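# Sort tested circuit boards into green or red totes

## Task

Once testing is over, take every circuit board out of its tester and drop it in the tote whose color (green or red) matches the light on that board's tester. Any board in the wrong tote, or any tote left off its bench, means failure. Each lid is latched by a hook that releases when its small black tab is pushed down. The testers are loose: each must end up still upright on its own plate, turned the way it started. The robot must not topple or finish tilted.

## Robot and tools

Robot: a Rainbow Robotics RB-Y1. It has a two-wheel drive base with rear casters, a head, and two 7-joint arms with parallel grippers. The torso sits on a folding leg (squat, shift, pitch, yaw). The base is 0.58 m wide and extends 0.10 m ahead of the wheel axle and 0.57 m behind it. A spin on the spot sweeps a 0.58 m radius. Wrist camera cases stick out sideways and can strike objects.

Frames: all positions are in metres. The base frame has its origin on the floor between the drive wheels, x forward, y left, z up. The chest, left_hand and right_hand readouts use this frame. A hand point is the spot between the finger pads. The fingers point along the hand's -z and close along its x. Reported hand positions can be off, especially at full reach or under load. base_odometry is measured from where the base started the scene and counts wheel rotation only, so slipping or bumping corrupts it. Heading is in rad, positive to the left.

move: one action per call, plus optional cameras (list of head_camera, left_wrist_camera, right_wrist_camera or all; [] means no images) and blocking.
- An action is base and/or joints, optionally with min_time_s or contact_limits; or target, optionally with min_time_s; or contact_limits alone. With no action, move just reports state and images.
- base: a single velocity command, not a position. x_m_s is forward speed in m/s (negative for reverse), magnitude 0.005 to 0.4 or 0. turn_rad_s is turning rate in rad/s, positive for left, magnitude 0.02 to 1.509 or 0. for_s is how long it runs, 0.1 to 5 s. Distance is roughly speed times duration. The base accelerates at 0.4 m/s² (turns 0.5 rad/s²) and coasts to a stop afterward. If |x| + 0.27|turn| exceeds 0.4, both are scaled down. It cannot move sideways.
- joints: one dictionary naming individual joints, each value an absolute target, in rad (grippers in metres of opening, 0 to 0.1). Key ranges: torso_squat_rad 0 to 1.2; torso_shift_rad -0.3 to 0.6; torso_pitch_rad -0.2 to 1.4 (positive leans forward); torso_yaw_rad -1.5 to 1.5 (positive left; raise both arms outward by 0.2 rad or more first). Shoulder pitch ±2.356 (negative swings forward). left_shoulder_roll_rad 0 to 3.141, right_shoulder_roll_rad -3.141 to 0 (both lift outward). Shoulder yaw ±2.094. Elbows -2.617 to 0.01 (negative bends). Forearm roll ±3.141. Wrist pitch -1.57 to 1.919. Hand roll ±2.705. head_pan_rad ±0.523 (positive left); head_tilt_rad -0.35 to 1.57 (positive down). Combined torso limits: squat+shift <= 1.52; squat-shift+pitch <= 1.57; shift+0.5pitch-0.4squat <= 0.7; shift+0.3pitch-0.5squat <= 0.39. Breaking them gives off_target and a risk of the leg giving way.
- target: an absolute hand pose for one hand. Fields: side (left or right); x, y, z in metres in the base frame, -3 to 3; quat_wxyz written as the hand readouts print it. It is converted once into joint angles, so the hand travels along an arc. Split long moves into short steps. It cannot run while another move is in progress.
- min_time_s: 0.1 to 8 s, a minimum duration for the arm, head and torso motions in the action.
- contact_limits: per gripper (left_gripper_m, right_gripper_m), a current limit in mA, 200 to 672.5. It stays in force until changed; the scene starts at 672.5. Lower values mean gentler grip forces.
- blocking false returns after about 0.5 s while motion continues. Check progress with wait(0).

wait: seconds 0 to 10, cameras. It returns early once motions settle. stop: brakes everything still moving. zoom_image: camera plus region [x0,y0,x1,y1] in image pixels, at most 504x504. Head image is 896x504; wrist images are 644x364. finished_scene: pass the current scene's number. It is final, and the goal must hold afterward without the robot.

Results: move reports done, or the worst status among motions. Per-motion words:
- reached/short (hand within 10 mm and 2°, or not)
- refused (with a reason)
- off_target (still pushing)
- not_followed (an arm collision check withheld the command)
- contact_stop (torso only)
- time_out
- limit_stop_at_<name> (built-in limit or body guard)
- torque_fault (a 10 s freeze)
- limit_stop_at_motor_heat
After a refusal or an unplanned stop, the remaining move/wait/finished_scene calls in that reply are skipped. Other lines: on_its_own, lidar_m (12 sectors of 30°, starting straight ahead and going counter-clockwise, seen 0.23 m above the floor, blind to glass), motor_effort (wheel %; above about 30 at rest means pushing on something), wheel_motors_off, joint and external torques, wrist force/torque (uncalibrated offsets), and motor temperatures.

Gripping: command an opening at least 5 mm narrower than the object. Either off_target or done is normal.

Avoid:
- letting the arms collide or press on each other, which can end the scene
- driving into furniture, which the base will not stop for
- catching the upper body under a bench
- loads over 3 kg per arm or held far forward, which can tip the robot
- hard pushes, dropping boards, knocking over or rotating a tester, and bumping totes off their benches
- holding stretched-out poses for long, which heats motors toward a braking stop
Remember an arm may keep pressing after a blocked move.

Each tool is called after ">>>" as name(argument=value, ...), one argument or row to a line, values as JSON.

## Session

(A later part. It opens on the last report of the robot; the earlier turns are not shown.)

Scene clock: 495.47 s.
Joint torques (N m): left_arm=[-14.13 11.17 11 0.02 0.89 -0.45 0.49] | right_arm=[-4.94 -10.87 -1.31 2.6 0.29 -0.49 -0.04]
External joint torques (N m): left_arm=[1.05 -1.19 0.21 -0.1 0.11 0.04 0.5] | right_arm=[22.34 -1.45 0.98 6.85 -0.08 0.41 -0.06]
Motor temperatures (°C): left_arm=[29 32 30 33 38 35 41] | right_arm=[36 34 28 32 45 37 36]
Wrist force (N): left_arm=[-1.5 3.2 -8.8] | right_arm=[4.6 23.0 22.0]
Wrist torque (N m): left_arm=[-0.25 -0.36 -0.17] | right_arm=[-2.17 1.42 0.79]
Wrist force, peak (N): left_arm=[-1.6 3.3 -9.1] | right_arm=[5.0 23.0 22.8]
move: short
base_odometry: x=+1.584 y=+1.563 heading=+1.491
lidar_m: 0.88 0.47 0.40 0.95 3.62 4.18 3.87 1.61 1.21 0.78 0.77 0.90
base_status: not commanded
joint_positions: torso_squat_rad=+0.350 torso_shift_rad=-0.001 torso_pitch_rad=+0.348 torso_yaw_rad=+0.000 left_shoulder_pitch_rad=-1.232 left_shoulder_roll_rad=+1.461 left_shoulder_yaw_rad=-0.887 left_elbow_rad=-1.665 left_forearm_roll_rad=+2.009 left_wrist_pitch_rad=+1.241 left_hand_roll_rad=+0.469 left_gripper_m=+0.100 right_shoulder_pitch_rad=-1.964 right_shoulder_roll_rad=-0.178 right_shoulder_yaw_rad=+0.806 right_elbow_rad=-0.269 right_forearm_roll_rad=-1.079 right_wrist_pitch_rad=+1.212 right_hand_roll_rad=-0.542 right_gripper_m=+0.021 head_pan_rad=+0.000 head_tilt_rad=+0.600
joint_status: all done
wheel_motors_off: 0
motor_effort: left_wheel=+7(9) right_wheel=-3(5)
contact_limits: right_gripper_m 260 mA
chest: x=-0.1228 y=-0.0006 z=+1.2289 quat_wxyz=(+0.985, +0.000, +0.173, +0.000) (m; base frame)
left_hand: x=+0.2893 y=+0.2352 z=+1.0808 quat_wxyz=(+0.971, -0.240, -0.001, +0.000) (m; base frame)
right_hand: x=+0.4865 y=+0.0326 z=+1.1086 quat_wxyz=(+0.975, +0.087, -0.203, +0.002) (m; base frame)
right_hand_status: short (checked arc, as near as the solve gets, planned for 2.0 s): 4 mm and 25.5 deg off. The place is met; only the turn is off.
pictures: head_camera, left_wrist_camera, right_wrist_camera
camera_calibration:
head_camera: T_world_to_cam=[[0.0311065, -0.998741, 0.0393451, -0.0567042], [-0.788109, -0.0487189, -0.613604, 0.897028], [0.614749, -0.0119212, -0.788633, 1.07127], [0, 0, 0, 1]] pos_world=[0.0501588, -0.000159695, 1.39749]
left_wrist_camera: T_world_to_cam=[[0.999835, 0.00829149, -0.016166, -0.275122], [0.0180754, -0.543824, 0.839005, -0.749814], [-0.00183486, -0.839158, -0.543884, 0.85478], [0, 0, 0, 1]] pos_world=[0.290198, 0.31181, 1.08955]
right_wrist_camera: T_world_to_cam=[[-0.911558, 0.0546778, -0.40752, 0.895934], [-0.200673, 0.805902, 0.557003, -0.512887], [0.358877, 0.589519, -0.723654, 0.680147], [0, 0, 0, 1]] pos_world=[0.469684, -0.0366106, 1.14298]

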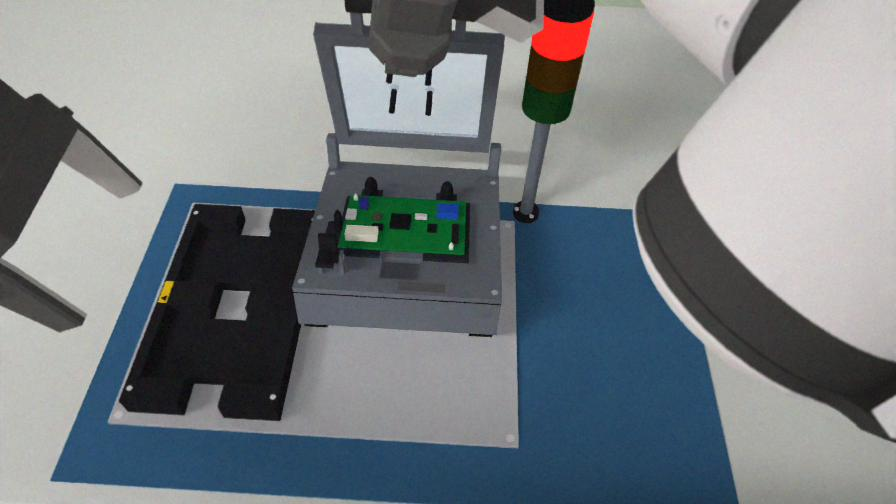

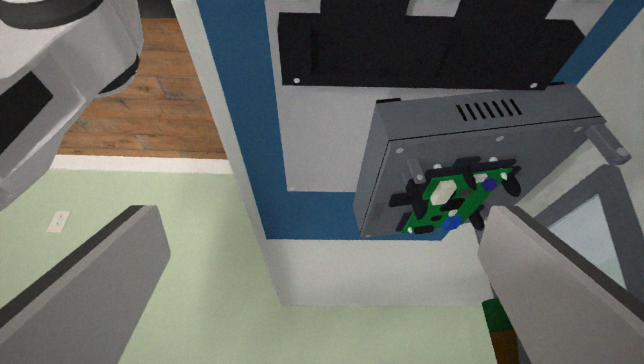

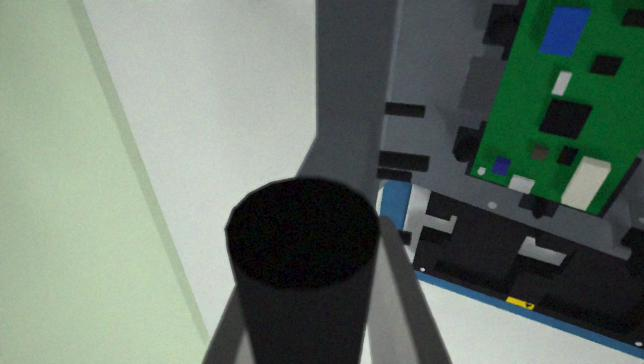

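>>> move(
  target={"side":"right","x":0.440,"y":0.031,"z":1.099,"quat_wxyz":[0.985,0,-0.174,0]},
  min_time_s=2,
  cameras=[],
)

>>> move(
  base={"x_m_s":0.04,"for_s":1.0},
)

>>> move(
  target={"side":"right","x":0.440,"y":0.031,"z":1.106,"quat_wxyz":[1,0,0,0]},
  min_time_s=2,
)

Scene clock: 512.53 s.
Joint torques (N m): left_arm=[-14.23 11.32 10.9 0.08 0.9 -0.43 0.4] | right_arm=[-18.06 -6.74 -3.27 -1.18 -0.3 1.27 -0.57]
External joint torques (N m): left_arm=[0.94 -1.05 0.11 -0.04 0.12 0.06 0.41] | right_arm=[8.37 1.74 2.21 2.04 -1.05 1.75 -0.59]
Motor temperatures (°C): left_arm=[29 32 30 33 38 35 41] | right_arm=[35 34 28 32 45 36 36]
Wrist force (N): left_arm=[-1.8 3.0 -8.9] | right_arm=[4.3 12.4 -3.8]
Wrist torque (N m): left_arm=[-0.23 -0.39 -0.18] | right_arm=[0.50 -0.01 0.81]
Wrist force, peak (N): left_arm=[-1.9 3.4 -9.0] | right_arm=[9.4 34.3 29.3]
move: done
base_odometry: x=+1.584 y=+1.563 heading=+1.491
lidar_m: 0.87 0.47 0.40 0.96 3.63 4.18 3.87 1.60 1.22 0.79 0.78 0.90
base_status: not commanded
joint_positions: torso_squat_rad=+0.350 torso_shift_rad=+0.000 torso_pitch_rad=+0.349 torso_yaw_rad=+0.000 left_shoulder_pitch_rad=-1.232 left_shoulder_roll_rad=+1.461 left_shoulder_yaw_rad=-0.887 left_elbow_rad=-1.665 left_forearm_roll_rad=+2.009 left_wrist_pitch_rad=+1.241 left_hand_roll_rad=+0.469 left_gripper_m=+0.100 right_shoulder_pitch_rad=-1.882 right_shoulder_roll_rad=-0.251 right_shoulder_yaw_rad=+0.911 right_elbow_rad=-0.676 right_forearm_roll_rad=-0.993 right_wrist_pitch_rad=+1.480 right_hand_roll_rad=-0.829 right_gripper_m=+0.017 head_pan_rad=+0.000 head_tilt_rad=+0.600
joint_status: all done
wheel_motors_off: 0
on_its_own: right_gripper_m moved -0.004 toward your old target +0.000
motor_effort: left_wheel=+5(9) right_wheel=-1(5)
contact_limits: right_gripper_m 260 mA
chest: x=-0.1222 y=-0.0008 z=+1.2288 quat_wxyz=(+0.985, +0.001, +0.174, +0.000) (m; base frame)
left_hand: x=+0.2899 y=+0.2350 z=+1.0803 quat_wxyz=(+0.971, -0.240, +0.000, +0.000) (m; base frame)
right_hand: x=+0.4406 y=+0.0310 z=+1.0994 quat_wxyz=(+0.985, -0.001, -0.172, +0.000) (m; base frame)
right_hand_status: reached (checked arc, planned for 2.0 s): 1 mm and 0.3 deg off.
pictures: none
No camera images: "cameras" was empty.

Scene clock: 514.17 s.
Joint torques (N m): left_arm=[-14.1 11.25 10.88 0.08 0.92 -0.46 0.39] | right_arm=[-13.34 -4.35 -1.32 0.18 0.72 -0.99 -0.25]
External joint torques (N m): left_arm=[1.07 -1.11 0.09 -0.04 0.14 0.03 0.39] | right_arm=[13.09 4.14 4.16 3.41 -0.03 -0.51 -0.27]
Motor temperatures (°C): left_arm=[29 32 30 33 38 35 41] | right_arm=[35 34 28 32 45 36 36]
Wrist force (N): left_arm=[-1.6 3.1 -8.7] | right_arm=[0.2 5.4 13.9]
Wrist torque (N m): left_arm=[-0.23 -0.37 -0.17] | right_arm=[1.04 1.00 0.73]
Wrist force, peak (N): left_arm=[-1.5 3.3 -9.0] | right_arm=[1.8 5.9 30.6]
move: done
base_odometry: x=+1.587 y=+1.603 heading=+1.491
lidar_m: 0.83 0.48 0.38 0.80 3.63 4.22 3.86 1.60 1.21 0.78 0.78 0.86
base_status: done (sent for 1 of 1 s)
joint_positions: torso_squat_rad=+0.350 torso_shift_rad=-0.001 torso_pitch_rad=+0.349 torso_yaw_rad=+0.000 left_shoulder_pitch_rad=-1.232 left_shoulder_roll_rad=+1.461 left_shoulder_yaw_rad=-0.887 left_elbow_rad=-1.665 left_forearm_roll_rad=+2.009 left_wrist_pitch_rad=+1.241 left_hand_roll_rad=+0.469 left_gripper_m=+0.100 right_shoulder_pitch_rad=-1.883 right_shoulder_roll_rad=-0.252 right_shoulder_yaw_rad=+0.910 right_elbow_rad=-0.676 right_forearm_roll_rad=-0.993 right_wrist_pitch_rad=+1.480 right_hand_roll_rad=-0.829 right_gripper_m=+0.015 head_pan_rad=+0.000 head_tilt_rad=+0.600
joint_status: not commanded
wheel_motors_off: 0
motor_effort: left_wheel=+3(23) right_wheel=-1(17)
contact_limits: right_gripper_m 260 mA
chest: x=-0.1227 y=-0.0009 z=+1.2288 quat_wxyz=(+0.985, +0.001, +0.173, +0.000) (m; base frame)
left_hand: x=+0.2895 y=+0.2349 z=+1.0807 quat_wxyz=(+0.971, -0.240, -0.001, +0.000) (m; base frame)
right_hand: x=+0.4403 y=+0.0310 z=+1.1007 quat_wxyz=(+0.985, -0.001, -0.172, +0.000) (m; base frame)
pictures: head_camera, left_wrist_camera, right_wrist_camera
camera_calibration:
head_camera: T_world_to_cam=[[0.0308687, -0.998766, 0.0389035, -0.0565021], [-0.788316, -0.0482562, -0.613375, 0.896825], [0.614495, -0.0117342, -0.788833, 1.07136], [0, 0, 0, 1]] pos_world=[0.0503827, -0.00058351, 1.39741]
left_wrist_camera: T_world_to_cam=[[0.999832, 0.00804939, -0.0164905, -0.274891], [0.0182151, -0.544191, 0.838764, -0.749651], [-0.00222243, -0.838923, -0.544246, 0.854905], [0, 0, 0, 1]] pos_world=[0.2904, 0.31146, 1.08953]
right_wrist_camera: T_world_to_cam=[[-0.934555, 0.0199615, -0.355258, 0.804363], [-0.140596, 0.89646, 0.420229, -0.395195], [0.326863, 0.442675, -0.834985, 0.833148], [0, 0, 0, 1]] pos_world=[0.423833, -0.0305935, 1.1475]

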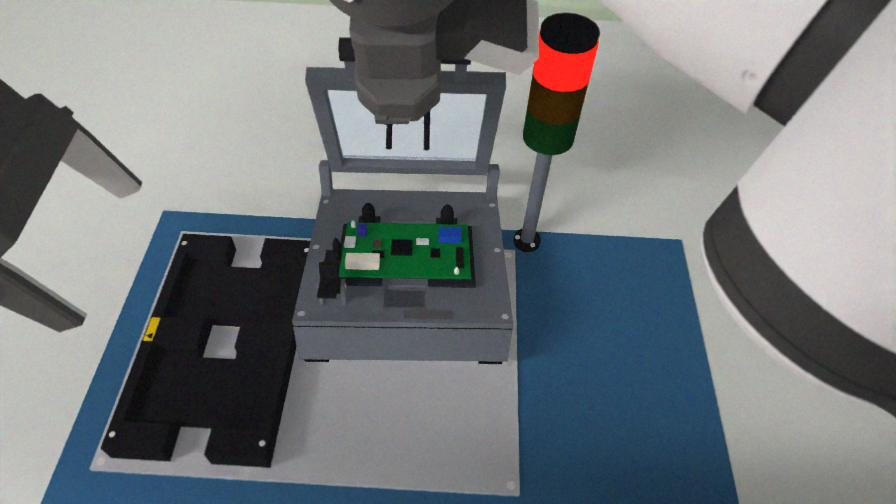

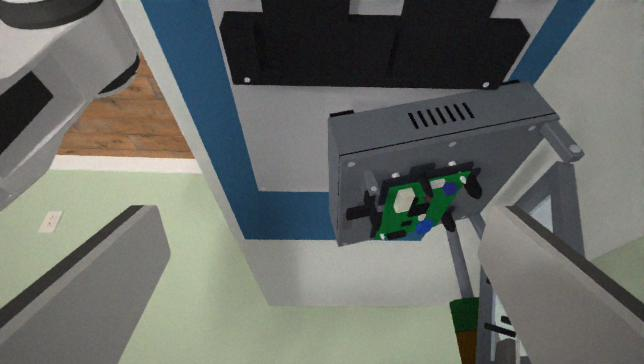

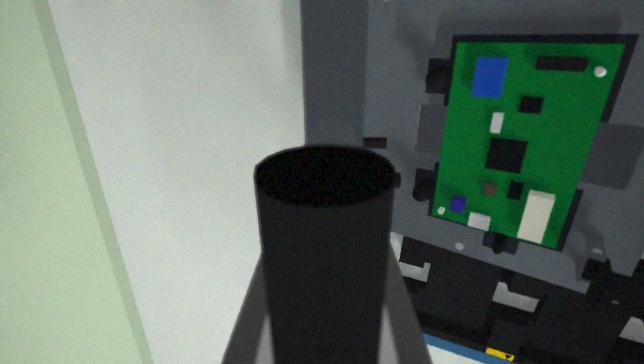

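Scene clock: 516.50 s.
Joint torques (N m): left_arm=[-14.19 11.06 10.92 0.03 0.85 -0.43 0.42] | right_arm=[-17.84 -9.03 -2.06 0.29 0.51 0.02 0.13]
External joint torques (N m): left_arm=[0.98 -1.3 0.13 -0.08 0.06 0.06 0.42] | right_arm=[8.86 0.47 0.2 4.29 0.19 0.54 0.11]
Motor temperatures (°C): left_arm=[29 32 30 33 38 35 41] | right_arm=[35 34 28 32 45 37 36]
Wrist force (N): left_arm=[-1.6 3.0 -9.0] | right_arm=[2.1 17.1 -3.7]
Wrist torque (N m): left_arm=[-0.21 -0.36 -0.18] | right_arm=[-0.88 0.76 0.67]
Wrist force, peak (N): left_arm=[-1.4 3.2 -9.2] | right_arm=[3.9 34.7 34.8]
move: short
base_odometry: x=+1.587 y=+1.603 heading=+1.491
lidar_m: 0.83 0.47 0.38 0.80 3.63 4.22 3.87 1.61 1.21 0.78 0.77 0.86
base_status: not commanded
joint_positions: torso_squat_rad=+0.350 torso_shift_rad=+0.000 torso_pitch_rad=+0.349 torso_yaw_rad=+0.000 left_shoulder_pitch_rad=-1.232 left_shoulder_roll_rad=+1.461 left_shoulder_yaw_rad=-0.887 left_elbow_rad=-1.665 left_forearm_roll_rad=+2.009 left_wrist_pitch_rad=+1.241 left_hand_roll_rad=+0.469 left_gripper_m=+0.100 right_shoulder_pitch_rad=-2.001 right_shoulder_roll_rad=-0.158 right_shoulder_yaw_rad=+0.807 right_elbow_rad=-0.268 right_forearm_roll_rad=-1.119 right_wrist_pitch_rad=+1.432 right_hand_roll_rad=-0.567 right_gripper_m=+0.015 head_pan_rad=+0.000 head_tilt_rad=+0.600
joint_status: all done
wheel_motors_off: 0
motor_effort: left_wheel=+5(7) right_wheel=-2(3)
contact_limits: right_gripper_m 260 mA
chest: x=-0.1223 y=-0.0005 z=+1.2288 quat_wxyz=(+0.985, +0.000, +0.174, +0.000) (m; base frame)
left_hand: x=+0.2897 y=+0.2353 z=+1.0803 quat_wxyz=(+0.971, -0.240, -0.001, +0.000) (m; base frame)
right_hand: x=+0.4398 y=+0.0318 z=+1.1068 quat_wxyz=(+0.992, +0.052, -0.112, +0.001) (m; base frame)
right_hand_status: short (checked arc, as near as the solve gets, planned for 2.0 s): 1 mm and 14.2 deg off. The place is met; only the turn is off.
pictures: head_camera, left_wrist_camera, right_wrist_camera
camera_calibration:
head_camera: T_world_to_cam=[[0.0311772, -0.99874, 0.0393365, -0.056676], [-0.788659, -0.0487588, -0.612894, 0.896436], [0.61404, -0.0119148, -0.789185, 1.0715], [0, 0, 0, 1]] pos_world=[0.0508075, -0.000128768, 1.39726]
left_wrist_camera: T_world_to_cam=[[0.99982, 0.00832766, -0.0170752, -0.274504], [0.0188581, -0.543806, 0.838999, -0.749647], [-0.00229868, -0.839169, -0.543865, 0.85468], [0, 0, 0, 1]] pos_world=[0.290556, 0.311844, 1.0891]
right_wrist_camera: T_world_to_cam=[[-0.971256, 0.0318687, -0.235896, 0.689707], [-0.0999911, 0.844704, 0.525811, -0.53163], [0.216019, 0.534284, -0.817237, 0.864221], [0, 0, 0, 1]] pos_world=[0.430035, -0.03465, 1.14851]

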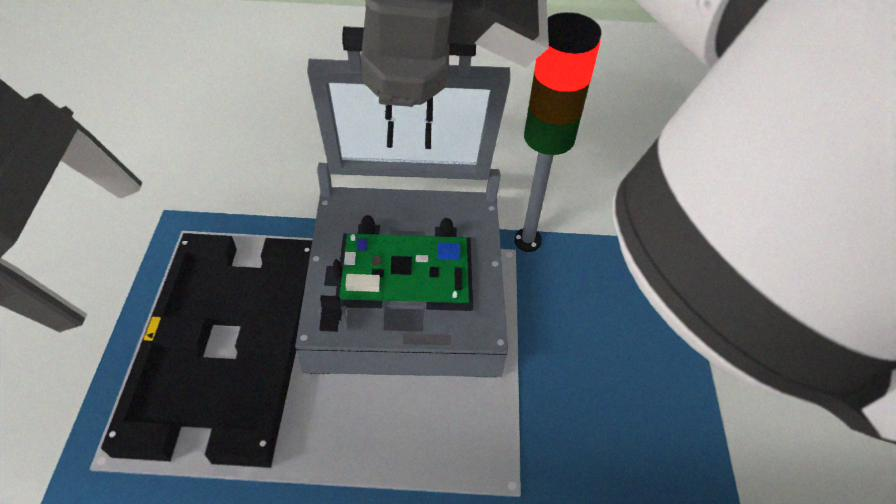

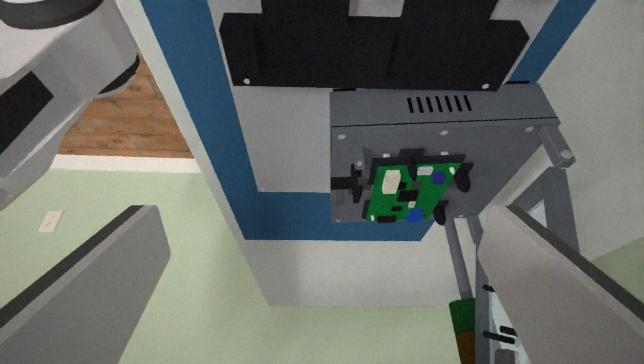

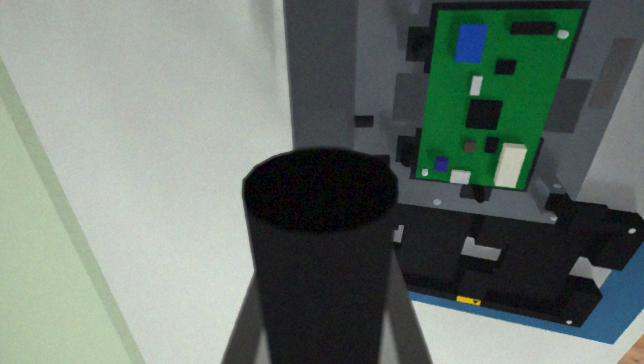

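>>> move(
  target={"side":"right","x":0.40,"y":0.031,"z":1.102,"quat_wxyz":[0.998,0,-0.07,0]},
  min_time_s=2,
  cameras=[],
)

>>> move(
  base={"x_m_s":0.05,"for_s":1.4},
)

>>> move(
  target={"side":"right","x":0.40,"y":0.031,"z":1.106,"quat_wxyz":[1,0,0.0,0]},
  min_time_s=2,
)

Scene clock: 527.13 s.
Joint torques (N m): left_arm=[-14.03 11.28 10.93 0 0.92 -0.46 0.49] | right_arm=[-16.11 -13.6 -0.61 0.36 1.49 3.95 -0.43]
External joint torques (N m): left_arm=[1.14 -1.09 0.15 -0.11 0.14 0.02 0.5] | right_arm=[10.05 -4.75 3.63 3.96 1.05 4.16 -0.44]
Motor temperatures (°C): left_arm=[29 32 30 33 38 35 41] | right_arm=[35 34 28 32 45 37 36]
Wrist force (N): left_arm=[-1.7 3.0 -8.9] | right_arm=[6.6 23.3 -6.1]
Wrist torque (N m): left_arm=[-0.23 -0.38 -0.17] | right_arm=[0.46 -0.05 0.58]
Wrist force, peak (N): left_arm=[-1.7 3.1 -9.4] | right_arm=[6.6 27.3 6.2]
move: done
base_odometry: x=+1.587 y=+1.603 heading=+1.491
lidar_m: 0.83 0.48 0.38 0.81 3.64 4.22 3.86 1.60 1.21 0.77 0.77 0.87
base_status: not commanded
joint_positions: torso_squat_rad=+0.350 torso_shift_rad=+0.000 torso_pitch_rad=+0.350 torso_yaw_rad=+0.000 left_shoulder_pitch_rad=-1.232 left_shoulder_roll_rad=+1.461 left_shoulder_yaw_rad=-0.887 left_elbow_rad=-1.665 left_forearm_roll_rad=+2.009 left_wrist_pitch_rad=+1.241 left_hand_roll_rad=+0.469 left_gripper_m=+0.100 right_shoulder_pitch_rad=-1.942 right_shoulder_roll_rad=-0.198 right_shoulder_yaw_rad=+0.844 right_elbow_rad=-0.524 right_forearm_roll_rad=-1.101 right_wrist_pitch_rad=+1.633 right_hand_roll_rad=-0.740 right_gripper_m=+0.026 head_pan_rad=+0.000 head_tilt_rad=+0.600
joint_status: all done
wheel_motors_off: 0
motor_effort: left_wheel=+6(8) right_wheel=-4(4)
contact_limits: right_gripper_m 260 mA
chest: x=-0.1220 y=-0.0006 z=+1.2287 quat_wxyz=(+0.985, +0.000, +0.174, +0.000) (m; base frame)
left_hand: x=+0.2900 y=+0.2352 z=+1.0801 quat_wxyz=(+0.971, -0.240, +0.000, +0.000) (m; base frame)
right_hand: x=+0.4000 y=+0.0323 z=+1.1027 quat_wxyz=(+0.998, -0.002, -0.066, +0.001) (m; base frame)
right_hand_status: reached (checked arc, planned for 2.0 s): 1 mm and 0.6 deg off.
pictures: none
No camera images: "cameras" was empty.

Scene clock: 529.13 s.
Joint torques (N m): left_arm=[-14.16 11.18 10.77 0.01 0.88 -0.48 0.44] | right_arm=[-5.11 -2.83 1.97 1.87 0.92 0.92 0.12]
External joint torques (N m): left_arm=[1.02 -1.18 -0.02 -0.11 0.1 0.01 0.45] | right_arm=[21.05 6.07 6.21 5.45 0.48 1.13 0.11]
Motor temperatures (°C): left_arm=[29 32 30 33 38 35 41] | right_arm=[35 34 28 32 45 37 36]
Wrist force (N): left_arm=[-1.7 3.2 -8.7] | right_arm=[3.8 10.0 25.0]
Wrist torque (N m): left_arm=[-0.24 -0.37 -0.16] | right_arm=[1.19 0.75 0.64]
Wrist force, peak (N): left_arm=[-1.7 3.1 -9.1] | right_arm=[1.5 11.3 41.9]
move: done
base_odometry: x=+1.593 y=+1.673 heading=+1.491
lidar_m: 0.76 0.48 0.35 0.51 3.62 4.30 3.87 1.61 1.22 0.77 0.80 0.79
base_status: done (sent for 1.4 of 1.4 s)
joint_positions: torso_squat_rad=+0.350 torso_shift_rad=-0.001 torso_pitch_rad=+0.348 torso_yaw_rad=+0.000 left_shoulder_pitch_rad=-1.232 left_shoulder_roll_rad=+1.461 left_shoulder_yaw_rad=-0.887 left_elbow_rad=-1.665 left_forearm_roll_rad=+2.009 left_wrist_pitch_rad=+1.241 left_hand_roll_rad=+0.469 left_gripper_m=+0.100 right_shoulder_pitch_rad=-1.945 right_shoulder_roll_rad=-0.200 right_shoulder_yaw_rad=+0.843 right_elbow_rad=-0.525 right_forearm_roll_rad=-1.101 right_wrist_pitch_rad=+1.634 right_hand_roll_rad=-0.740 right_gripper_m=+0.015 head_pan_rad=+0.000 head_tilt_rad=+0.600
joint_status: not commanded
wheel_motors_off: 0
on_its_own: right_gripper_m moved -0.012 toward your old target +0.000
motor_effort: left_wheel=+2(25) right_wheel=-3(14)
contact_limits: right_gripper_m 260 mA
chest: x=-0.1228 y=-0.0008 z=+1.2289 quat_wxyz=(+0.985, +0.001, +0.173, +0.000) (m; base frame)
left_hand: x=+0.2894 y=+0.2350 z=+1.0809 quat_wxyz=(+0.971, -0.240, -0.001, +0.000) (m; base frame)
right_hand: x=+0.4003 y=+0.0314 z=+1.1056 quat_wxyz=(+0.998, -0.002, -0.068, +0.000) (m; base frame)
pictures: head_camera, left_wrist_camera, right_wrist_camera
camera_calibration:
head_camera: T_world_to_cam=[[0.0309728, -0.998757, 0.0390519, -0.0565455], [-0.788085, -0.0484339, -0.613658, 0.897097], [0.614787, -0.0117695, -0.788606, 1.07124], [0, 0, 0, 1]] pos_world=[0.0501573, -0.000417346, 1.3975]
left_wrist_camera: T_world_to_cam=[[0.999837, 0.00816512, -0.0161239, -0.275178], [0.0179708, -0.544073, 0.838845, -0.749737], [-0.00192331, -0.838998, -0.544131, 0.854921], [0, 0, 0, 1]] pos_world=[0.290251, 0.311612, 1.08967]
right_wrist_camera: T_world_to_cam=[[-0.988175, 0.0190847, -0.15214, 0.565671], [-0.0501895, 0.897306, 0.438547, -0.45975], [0.144886, 0.440997, -0.885737, 0.979096], [0, 0, 0, 1]] pos_world=[0.394049, -0.0300381, 1.1549]

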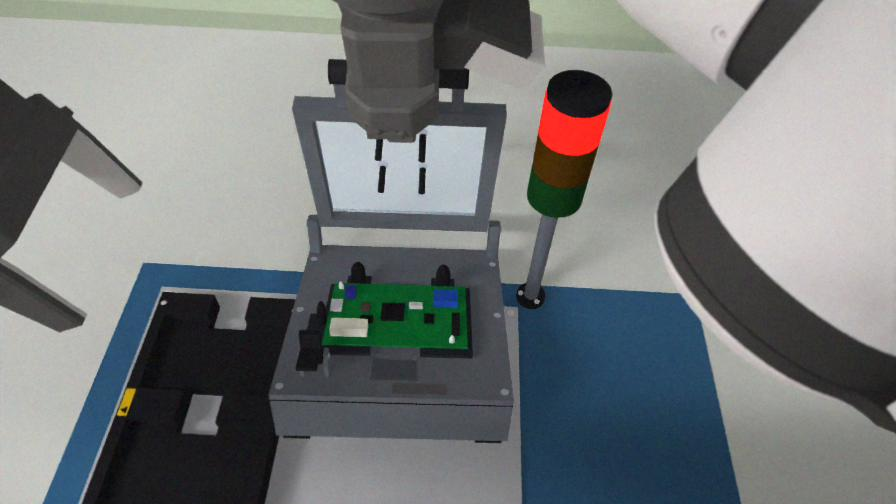

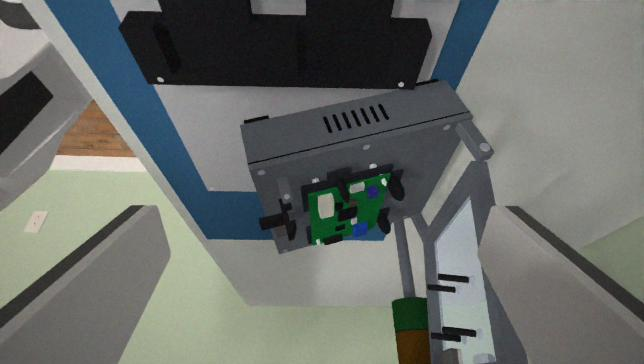

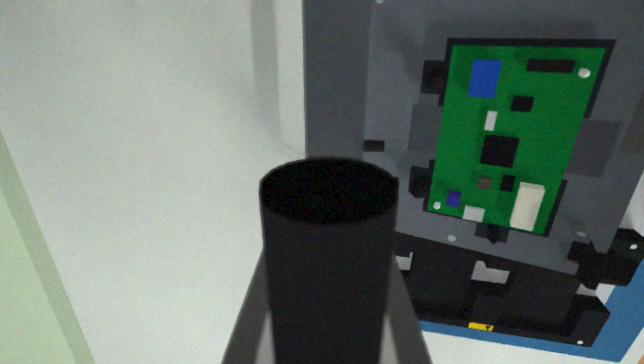

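Scene clock: 531.47 s.
Joint torques (N m): left_arm=[-13.98 11.02 10.93 0.12 0.91 -0.44 0.44] | right_arm=[-13.81 -8.56 -1.35 1.45 0.96 -0.2 0.56]
External joint torques (N m): left_arm=[1.2 -1.34 0.14 0.01 0.13 0.05 0.45] | right_arm=[12.35 0.99 0.88 5.29 0.68 0.01 0.56]
Motor temperatures (°C): left_arm=[29 32 30 33 38 35 41] | right_arm=[35 34 28 32 45 37 36]
Wrist force (N): left_arm=[-1.8 2.9 -9.0] | right_arm=[0.0 19.8 6.9]
Wrist torque (N m): left_arm=[-0.21 -0.38 -0.18] | right_arm=[-1.26 0.82 0.28]
Wrist force, peak (N): left_arm=[-1.4 3.1 -9.1] | right_arm=[4.8 33.7 30.2]
move: short
base_odometry: x=+1.593 y=+1.673 heading=+1.491
lidar_m: 0.76 0.47 0.35 0.51 3.63 4.29 3.88 1.61 1.22 0.76 0.80 0.79
base_status: not commanded
joint_positions: torso_squat_rad=+0.350 torso_shift_rad=+0.000 torso_pitch_rad=+0.349 torso_yaw_rad=+0.000 left_shoulder_pitch_rad=-1.232 left_shoulder_roll_rad=+1.461 left_shoulder_yaw_rad=-0.887 left_elbow_rad=-1.665 left_forearm_roll_rad=+2.009 left_wrist_pitch_rad=+1.241 left_hand_roll_rad=+0.469 left_gripper_m=+0.100 right_shoulder_pitch_rad=-2.023 right_shoulder_roll_rad=-0.134 right_shoulder_yaw_rad=+0.805 right_elbow_rad=-0.268 right_forearm_roll_rad=-1.145 right_wrist_pitch_rad=+1.598 right_hand_roll_rad=-0.596 right_gripper_m=+0.015 head_pan_rad=+0.000 head_tilt_rad=+0.600
joint_status: all done
wheel_motors_off: 0
motor_effort: left_wheel=+4(6) right_wheel=-4(5)
contact_limits: right_gripper_m 260 mA
chest: x=-0.1226 y=-0.0005 z=+1.2288 quat_wxyz=(+0.985, +0.000, +0.173, +0.000) (m; base frame)
left_hand: x=+0.2895 y=+0.2353 z=+1.0805 quat_wxyz=(+0.971, -0.240, -0.001, +0.000) (m; base frame)
right_hand: x=+0.3999 y=+0.0318 z=+1.1072 quat_wxyz=(+0.999, +0.021, -0.041, +0.001) (m; base frame)
right_hand_status: short (checked arc, as near as the solve gets, planned for 2.0 s): 1 mm and 5.3 deg off. The place is met; only the turn is off.
pictures: head_camera, left_wrist_camera, right_wrist_camera
camera_calibration:
head_camera: T_world_to_cam=[[0.0311956, -0.998737, 0.0393946, -0.0566975], [-0.78839, -0.0488142, -0.613235, 0.896721], [0.614384, -0.0119281, -0.788917, 1.07139], [0, 0, 0, 1]] pos_world=[0.0504926, -0.0000735862, 1.39737]
left_wrist_camera: T_world_to_cam=[[0.999827, 0.00836258, -0.0166405, -0.274796], [0.0185124, -0.543768, 0.839031, -0.749731], [-0.00203209, -0.839194, -0.543829, 0.854721], [0, 0, 0, 1]] pos_world=[0.290364, 0.311894, 1.0893]
right_wrist_camera: T_world_to_cam=[[-0.994961, 0.0207304, -0.0980968, 0.508284], [-0.0290398, 0.876872, 0.479846, -0.51438], [0.0959657, 0.480276, -0.871852, 0.983396], [0, 0, 0, 1]] pos_world=[0.396413, -0.0317927, 1.15406]

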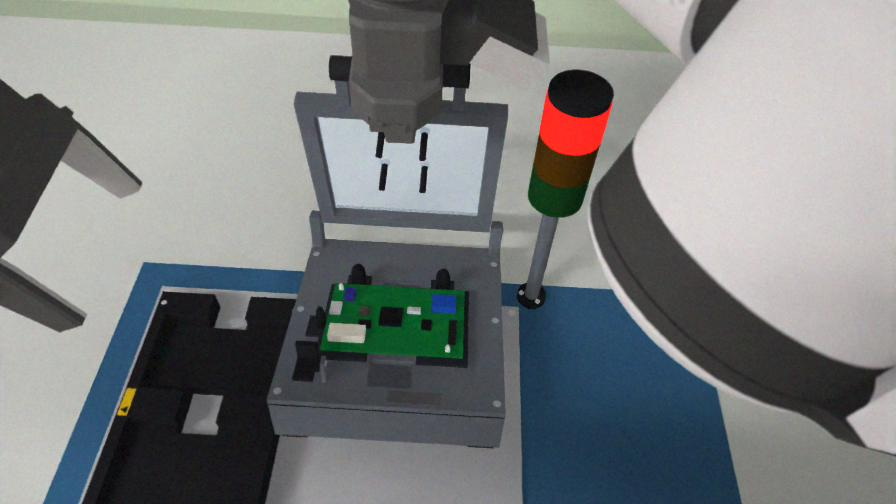

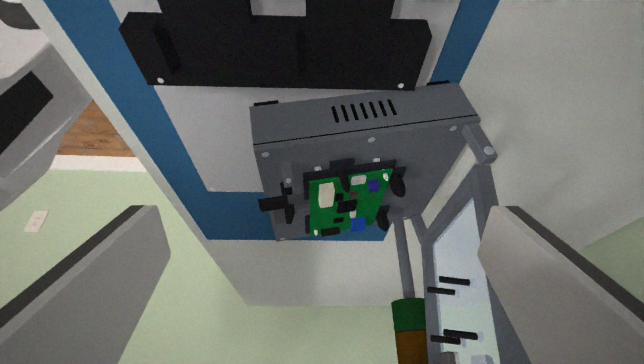

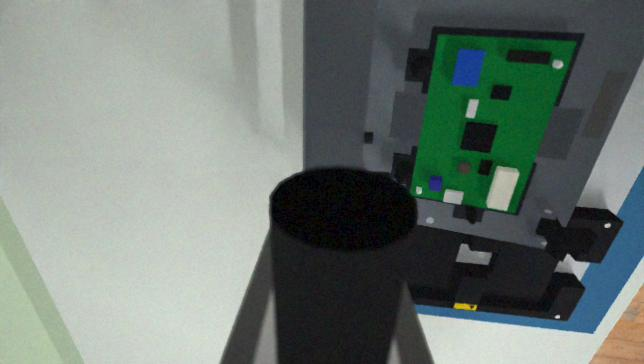

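>>> move(
  joints={"right_gripper_m":0.026},
)

Scene clock: 535.17 s.
Joint torques (N m): left_arm=[-14.06 11.09 11.03 0.05 0.93 -0.43 0.46] | right_arm=[-13.85 -8.41 -1.27 0.14 0.77 -0.4 0.45]
External joint torques (N m): left_arm=[1.12 -1.27 0.24 -0.06 0.15 0.06 0.47] | right_arm=[12.31 1.13 0.96 3.98 0.49 -0.19 0.44]
Motor temperatures (°C): left_arm=[29 32 30 33 38 35 41] | right_arm=[35 34 28 32 45 37 36]
Wrist force (N): left_arm=[-1.5 3.1 -9.1] | right_arm=[-0.1 15.1 7.0]
Wrist torque (N m): left_arm=[-0.22 -0.34 -0.17] | right_arm=[-0.71 0.79 0.44]
Wrist force, peak (N): left_arm=[-1.8 3.2 -9.2] | right_arm=[0.0 20.1 6.9]
move: done
base_odometry: x=+1.593 y=+1.673 heading=+1.491
lidar_m: 0.76 0.47 0.35 0.51 3.62 4.29 3.87 1.61 1.22 0.77 0.80 0.79
base_status: not commanded
joint_positions: torso_squat_rad=+0.350 torso_shift_rad=+0.000 torso_pitch_rad=+0.349 torso_yaw_rad=+0.000 left_shoulder_pitch_rad=-1.232 left_shoulder_roll_rad=+1.461 left_shoulder_yaw_rad=-0.887 left_elbow_rad=-1.665 left_forearm_roll_rad=+2.009 left_wrist_pitch_rad=+1.241 left_hand_roll_rad=+0.469 left_gripper_m=+0.100 right_shoulder_pitch_rad=-2.023 right_shoulder_roll_rad=-0.134 right_shoulder_yaw_rad=+0.805 right_elbow_rad=-0.268 right_forearm_roll_rad=-1.145 right_wrist_pitch_rad=+1.598 right_hand_roll_rad=-0.596 right_gripper_m=+0.026 head_pan_rad=+0.000 head_tilt_rad=+0.600
joint_status: all done
wheel_motors_off: 0
motor_effort: left_wheel=+6(6) right_wheel=-4(5)
contact_limits: right_gripper_m 260 mA
chest: x=-0.1226 y=-0.0006 z=+1.2288 quat_wxyz=(+0.985, +0.000, +0.174, +0.000) (m; base frame)
left_hand: x=+0.2895 y=+0.2352 z=+1.0806 quat_wxyz=(+0.971, -0.240, -0.001, +0.000) (m; base frame)
right_hand: x=+0.3999 y=+0.0315 z=+1.1072 quat_wxyz=(+0.999, +0.021, -0.041, +0.001) (m; base frame)
pictures: head_camera, left_wrist_camera, right_wrist_camera
camera_calibration:
head_camera: T_world_to_cam=[[0.0310874, -0.998747, 0.0392125, -0.0566274], [-0.788406, -0.0486167, -0.613231, 0.896713], [0.614369, -0.0118516, -0.78893, 1.07139], [0, 0, 0, 1]] pos_world=[0.0505039, -0.000263587, 1.39737]
left_wrist_camera: T_world_to_cam=[[0.999827, 0.00825641, -0.0166558, -0.274784], [0.0184671, -0.543923, 0.838932, -0.74969], [-0.00213292, -0.839095, -0.543981, 0.854777], [0, 0, 0, 1]] pos_world=[0.290404, 0.311734, 1.08935]
right_wrist_camera: T_world_to_cam=[[-0.994965, 0.0211444, -0.0979707, 0.508171], [-0.0286213, 0.876848, 0.479916, -0.51435], [0.096053, 0.480303, -0.871827, 0.98344], [0, 0, 0, 1]] pos_world=[0.396429, -0.0320876, 1.15402]

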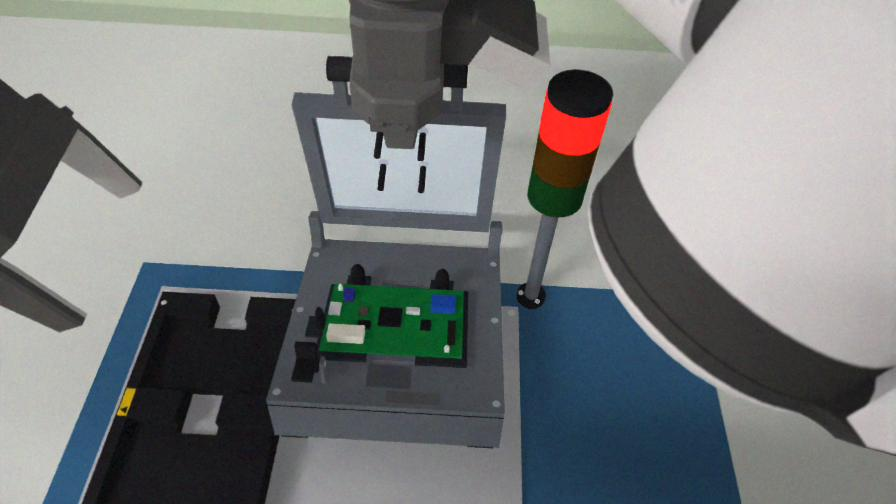

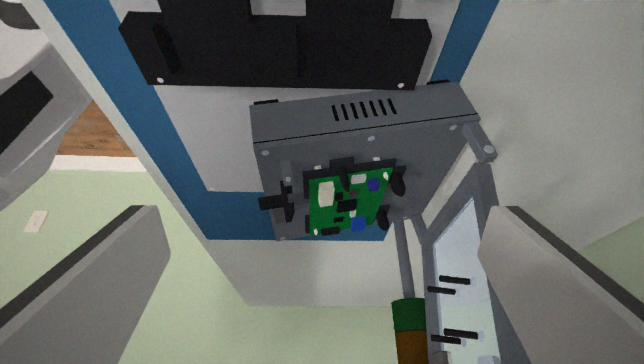

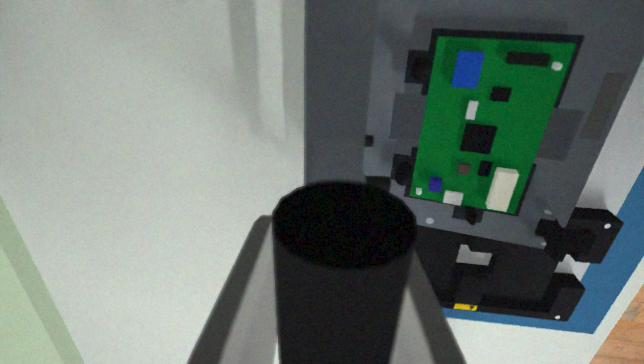

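>>> move(
  target={"side":"right","x":0.388,"y":0.031,"z":1.11,"quat_wxyz":[1,0,0.0,0]},
  min_time_s=2,
)

>>> zoom_image(
  camera="left_wrist_camera",
  region=[200, 50, 594, 364],
)

Scene clock: 544.57 s.
Joint torques (N m): left_arm=[-14.13 11.03 11.1 0.08 0.84 -0.46 0.48] | right_arm=[-14.44 -5.33 -2.17 0.76 0.06 0.63 -0.34]
External joint torques (N m): left_arm=[1.04 -1.33 0.31 -0.04 0.06 0.03 0.48] | right_arm=[11.55 4.27 0.05 4.55 -0.21 0.75 -0.35]
Motor temperatures (°C): left_arm=[29 32 30 33 38 35 41] | right_arm=[35 34 28 32 45 36 36]
Wrist force (N): left_arm=[-1.6 3.0 -9.2] | right_arm=[3.4 15.7 7.5]
Wrist torque (N m): left_arm=[-0.22 -0.37 -0.17] | right_arm=[-0.70 0.89 0.55]
Wrist force, peak (N): left_arm=[-2.0 3.4 -9.1] | right_arm=[-0.6 16.9 18.9]
move: short
base_odometry: x=+1.593 y=+1.673 heading=+1.491
lidar_m: 0.76 0.47 0.35 0.50 3.63 4.28 3.87 1.61 1.22 0.76 0.80 0.79
base_status: not commanded
joint_positions: torso_squat_rad=+0.350 torso_shift_rad=+0.000 torso_pitch_rad=+0.349 torso_yaw_rad=+0.000 left_shoulder_pitch_rad=-1.232 left_shoulder_roll_rad=+1.461 left_shoulder_yaw_rad=-0.887 left_elbow_rad=-1.665 left_forearm_roll_rad=+2.009 left_wrist_pitch_rad=+1.241 left_hand_roll_rad=+0.469 left_gripper_m=+0.100 right_shoulder_pitch_rad=-2.035 right_shoulder_roll_rad=-0.128 right_shoulder_yaw_rad=+0.803 right_elbow_rad=-0.268 right_forearm_roll_rad=-1.153 right_wrist_pitch_rad=+1.652 right_hand_roll_rad=-0.607 right_gripper_m=+0.026 head_pan_rad=+0.000 head_tilt_rad=+0.600
joint_status: all done
wheel_motors_off: 0
motor_effort: left_wheel=+5(7) right_wheel=-3(5)
contact_limits: right_gripper_m 260 mA
chest: x=-0.1225 y=-0.0006 z=+1.2288 quat_wxyz=(+0.985, +0.000, +0.174, +0.000) (m; base frame)
left_hand: x=+0.2896 y=+0.2352 z=+1.0805 quat_wxyz=(+0.971, -0.240, -0.001, +0.000) (m; base frame)
right_hand: x=+0.3881 y=+0.0310 z=+1.1115 quat_wxyz=(+1.000, +0.010, -0.021, +0.000) (m; base frame)
right_hand_status: short (checked arc, as near as the solve gets, planned for 2.0 s): 1 mm and 2.7 deg off. The place is met; only the turn is off.
pictures: head_camera, left_wrist_camera, right_wrist_camera
camera_calibration:
head_camera: T_world_to_cam=[[0.031077, -0.998747, 0.0392138, -0.056633], [-0.788459, -0.0486083, -0.613164, 0.896672], [0.614302, -0.0118632, -0.788982, 1.0714], [0, 0, 0, 1]] pos_world=[0.0505841, -0.000266035, 1.39735]
left_wrist_camera: T_world_to_cam=[[0.999826, 0.0082428, -0.0167411, -0.274746], [0.0185313, -0.54392, 0.838933, -0.74968], [-0.00219064, -0.839097, -0.543978, 0.854762], [0, 0, 0, 1]] pos_world=[0.290463, 0.311727, 1.0893]
right_wrist_camera: T_world_to_cam=[[-0.998118, 0.0201529, -0.0579106, 0.453564], [-0.00893748, 0.886543, 0.462559, -0.50494], [0.0606622, 0.462206, -0.884695, 1.01713], [0, 0, 0, 1]] pos_world=[0.386496, -0.0316128, 1.15968]

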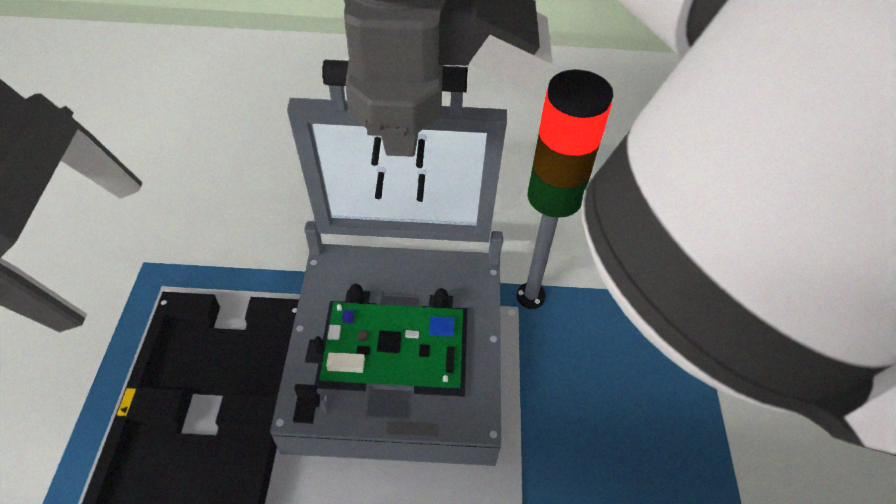

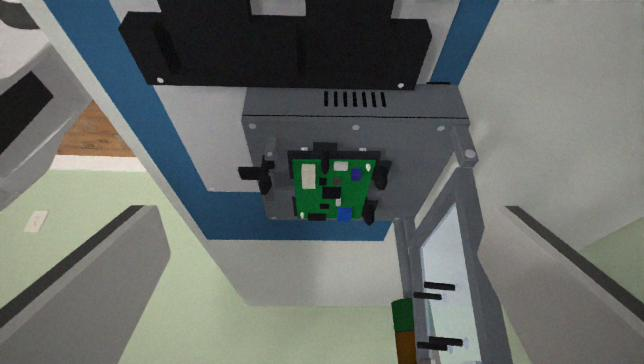

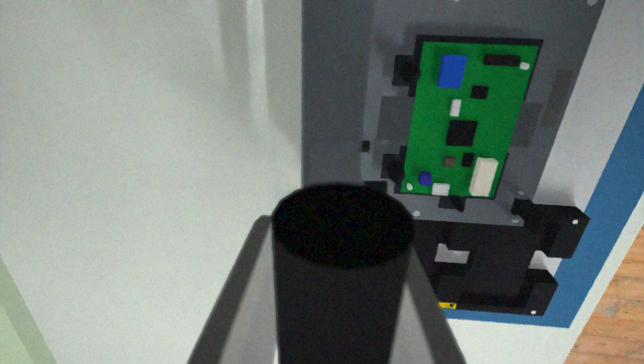

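Scaled by 1.279 from the camera's 644x364 image, which has a finer 920x520 frame.

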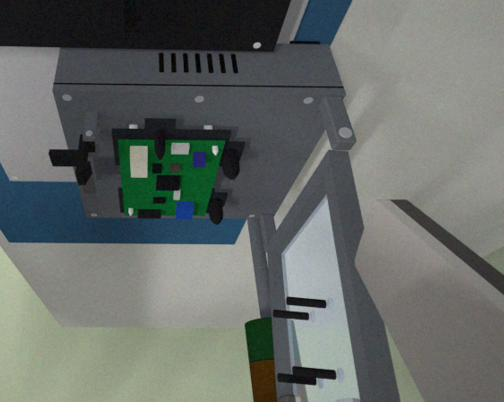

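>>> move(
  joints={"right_gripper_m":0.04},
  cameras=["left_wrist_camera"],
)

>>> move(
  target={"side":"right","x":0.378,"y":0.031,"z":1.113,"quat_wxyz":[1,0,0.0,0]},
  min_time_s=2,
)

Scene clock: 549.90 s.
Joint torques (N m): left_arm=[-14.25 11.05 10.96 0.09 0.87 -0.49 0.4] | right_arm=[-14.74 -5.39 -1.98 0.58 0.12 0.57 -0.37]
External joint torques (N m): left_arm=[0.93 -1.31 0.17 -0.03 0.09 0 0.41] | right_arm=[11.25 4.21 0.24 4.37 -0.15 0.69 -0.37]
Motor temperatures (°C): left_arm=[29 32 30 33 38 35 41] | right_arm=[35 34 28 32 45 36 36]
Wrist force (N): left_arm=[-1.7 3.1 -9.0] | right_arm=[3.0 15.6 7.4]
Wrist torque (N m): left_arm=[-0.23 -0.38 -0.17] | right_arm=[-0.71 0.86 0.54]
Wrist force, peak (N): left_arm=[-1.6 2.9 -9.3] | right_arm=[3.7 16.1 7.5]
move: done
base_odometry: x=+1.593 y=+1.673 heading=+1.491
lidar_m: 0.76 0.47 0.36 0.50 3.63 4.28 3.87 1.61 1.21 0.77 0.80 0.79
base_status: not commanded
joint_positions: torso_squat_rad=+0.350 torso_shift_rad=+0.000 torso_pitch_rad=+0.349 torso_yaw_rad=+0.000 left_shoulder_pitch_rad=-1.232 left_shoulder_roll_rad=+1.461 left_shoulder_yaw_rad=-0.887 left_elbow_rad=-1.665 left_forearm_roll_rad=+2.009 left_wrist_pitch_rad=+1.241 left_hand_roll_rad=+0.469 left_gripper_m=+0.100 right_shoulder_pitch_rad=-2.035 right_shoulder_roll_rad=-0.128 right_shoulder_yaw_rad=+0.803 right_elbow_rad=-0.268 right_forearm_roll_rad=-1.153 right_wrist_pitch_rad=+1.652 right_hand_roll_rad=-0.607 right_gripper_m=+0.040 head_pan_rad=+0.000 head_tilt_rad=+0.600
joint_status: all done
wheel_motors_off: 0
motor_effort: left_wheel=+5(6) right_wheel=-3(5)
contact_limits: right_gripper_m 260 mA
chest: x=-0.1225 y=-0.0006 z=+1.2288 quat_wxyz=(+0.985, +0.000, +0.174, +0.000) (m; base frame)
left_hand: x=+0.2896 y=+0.2352 z=+1.0805 quat_wxyz=(+0.971, -0.240, -0.001, +0.000) (m; base frame)
right_hand: x=+0.3881 y=+0.0310 z=+1.1115 quat_wxyz=(+1.000, +0.010, -0.021, +0.000) (m; base frame)
pictures: left_wrist_camera
camera_calibration:
left_wrist_camera: T_world_to_cam=[[0.999826, 0.00824235, -0.0167415, -0.274745], [0.0185314, -0.54392, 0.838933, -0.74968], [-0.00219127, -0.839097, -0.543978, 0.854762], [0, 0, 0, 1]] pos_world=[0.290463, 0.311727, 1.0893]

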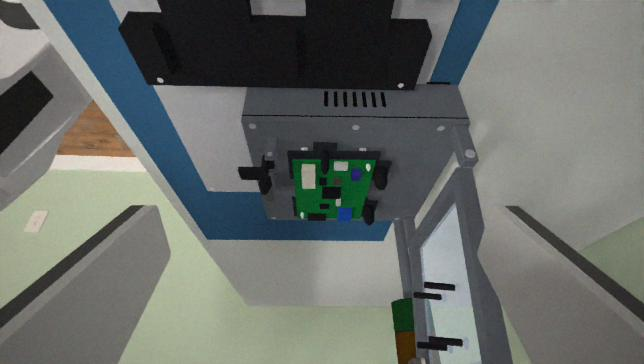

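Scene clock: 552.23 s.
Joint torques (N m): left_arm=[-14.18 11.3 10.98 0.12 0.94 -0.5 0.43] | right_arm=[-24.99 -7.22 -3.58 -2.32 -0.25 0.24 -0.36]
External joint torques (N m): left_arm=[0.99 -1.07 0.2 0.01 0.16 -0.01 0.44] | right_arm=[0.86 2.39 -1.38 1.43 -0.5 0.28 -0.36]
Motor temperatures (°C): left_arm=[29 32 30 33 38 35 41] | right_arm=[36 34 28 32 45 36 36]
Wrist force (N): left_arm=[-1.6 2.9 -8.9] | right_arm=[2.5 10.7 -13.3]
Wrist torque (N m): left_arm=[-0.21 -0.37 -0.18] | right_arm=[-0.05 0.89 0.50]
Wrist force, peak (N): left_arm=[-1.5 3.0 -9.1] | right_arm=[3.6 16.1 7.5]
move: done
base_odometry: x=+1.593 y=+1.673 heading=+1.491
lidar_m: 0.76 0.47 0.35 0.51 3.63 4.28 3.88 1.62 1.22 0.76 0.80 0.79
base_status: not commanded
joint_positions: torso_squat_rad=+0.350 torso_shift_rad=+0.000 torso_pitch_rad=+0.350 torso_yaw_rad=+0.000 left_shoulder_pitch_rad=-1.232 left_shoulder_roll_rad=+1.461 left_shoulder_yaw_rad=-0.887 left_elbow_rad=-1.665 left_forearm_roll_rad=+2.009 left_wrist_pitch_rad=+1.241 left_hand_roll_rad=+0.469 left_gripper_m=+0.100 right_shoulder_pitch_rad=-2.041 right_shoulder_roll_rad=-0.122 right_shoulder_yaw_rad=+0.801 right_elbow_rad=-0.267 right_forearm_roll_rad=-1.159 right_wrist_pitch_rad=+1.693 right_hand_roll_rad=-0.616 right_gripper_m=+0.040 head_pan_rad=+0.000 head_tilt_rad=+0.600
joint_status: all done
wheel_motors_off: 0
motor_effort: left_wheel=+4(6) right_wheel=-2(5)
contact_limits: right_gripper_m 260 mA
chest: x=-0.1221 y=-0.0007 z=+1.2288 quat_wxyz=(+0.985, +0.000, +0.174, +0.000) (m; base frame)
left_hand: x=+0.2899 y=+0.2351 z=+1.0802 quat_wxyz=(+0.971, -0.240, +0.000, +0.000) (m; base frame)
right_hand: x=+0.3786 y=+0.0306 z=+1.1127 quat_wxyz=(+1.000, +0.002, -0.004, +0.000) (m; base frame)
right_hand_status: reached (checked arc, planned for 2.0 s): 1 mm and 0.4 deg off.
pictures: head_camera, left_wrist_camera, right_wrist_camera
camera_calibration:
head_camera: T_world_to_cam=[[0.0310497, -0.998751, 0.0391559, -0.0566048], [-0.788926, -0.0485422, -0.612568, 0.896151], [0.613703, -0.0118711, -0.789447, 1.07161], [0, 0, 0, 1]] pos_world=[0.0511016, -0.000311762, 1.39715]
left_wrist_camera: T_world_to_cam=[[0.999813, 0.00818611, -0.017498, -0.274207], [0.0191355, -0.54395, 0.838899, -0.749537], [-0.00265072, -0.839078, -0.544005, 0.854682], [0, 0, 0, 1]] pos_world=[0.290765, 0.311678, 1.08894]
right_wrist_camera: T_world_to_cam=[[-0.999501, 0.0205407, -0.023991, 0.406947], [0.00764935, 0.894441, 0.447121, -0.494524], [0.0306427, 0.446714, -0.894152, 1.04133], [0, 0, 0, 1]] pos_world=[0.378618, -0.0312138, 1.16198]

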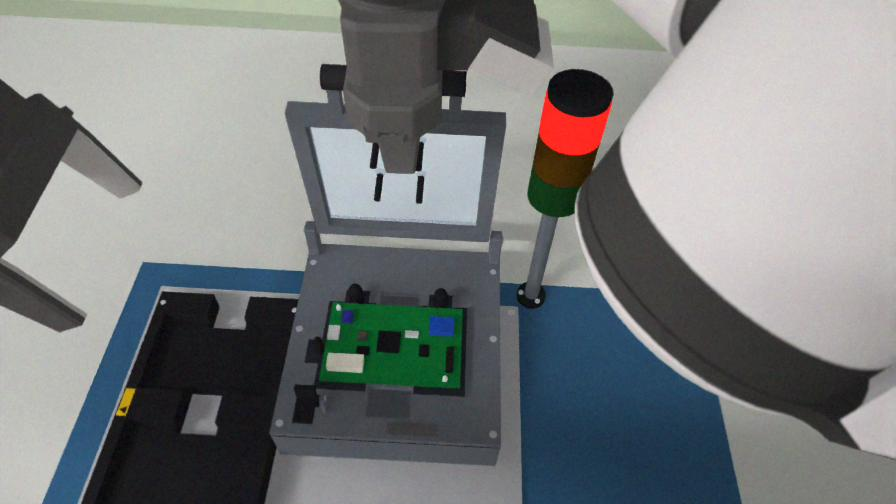

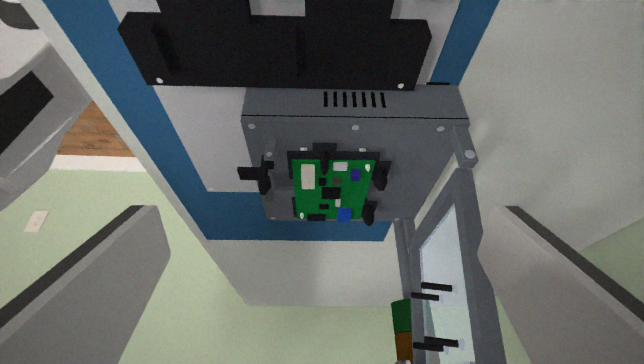

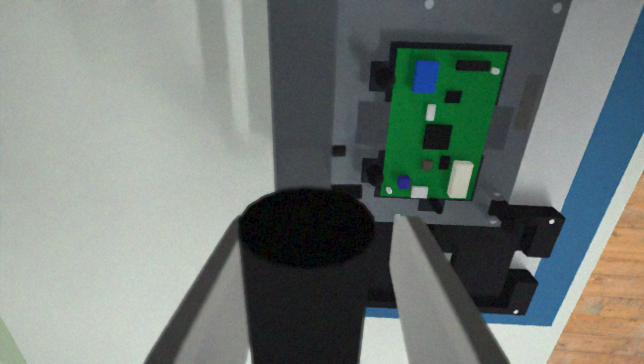

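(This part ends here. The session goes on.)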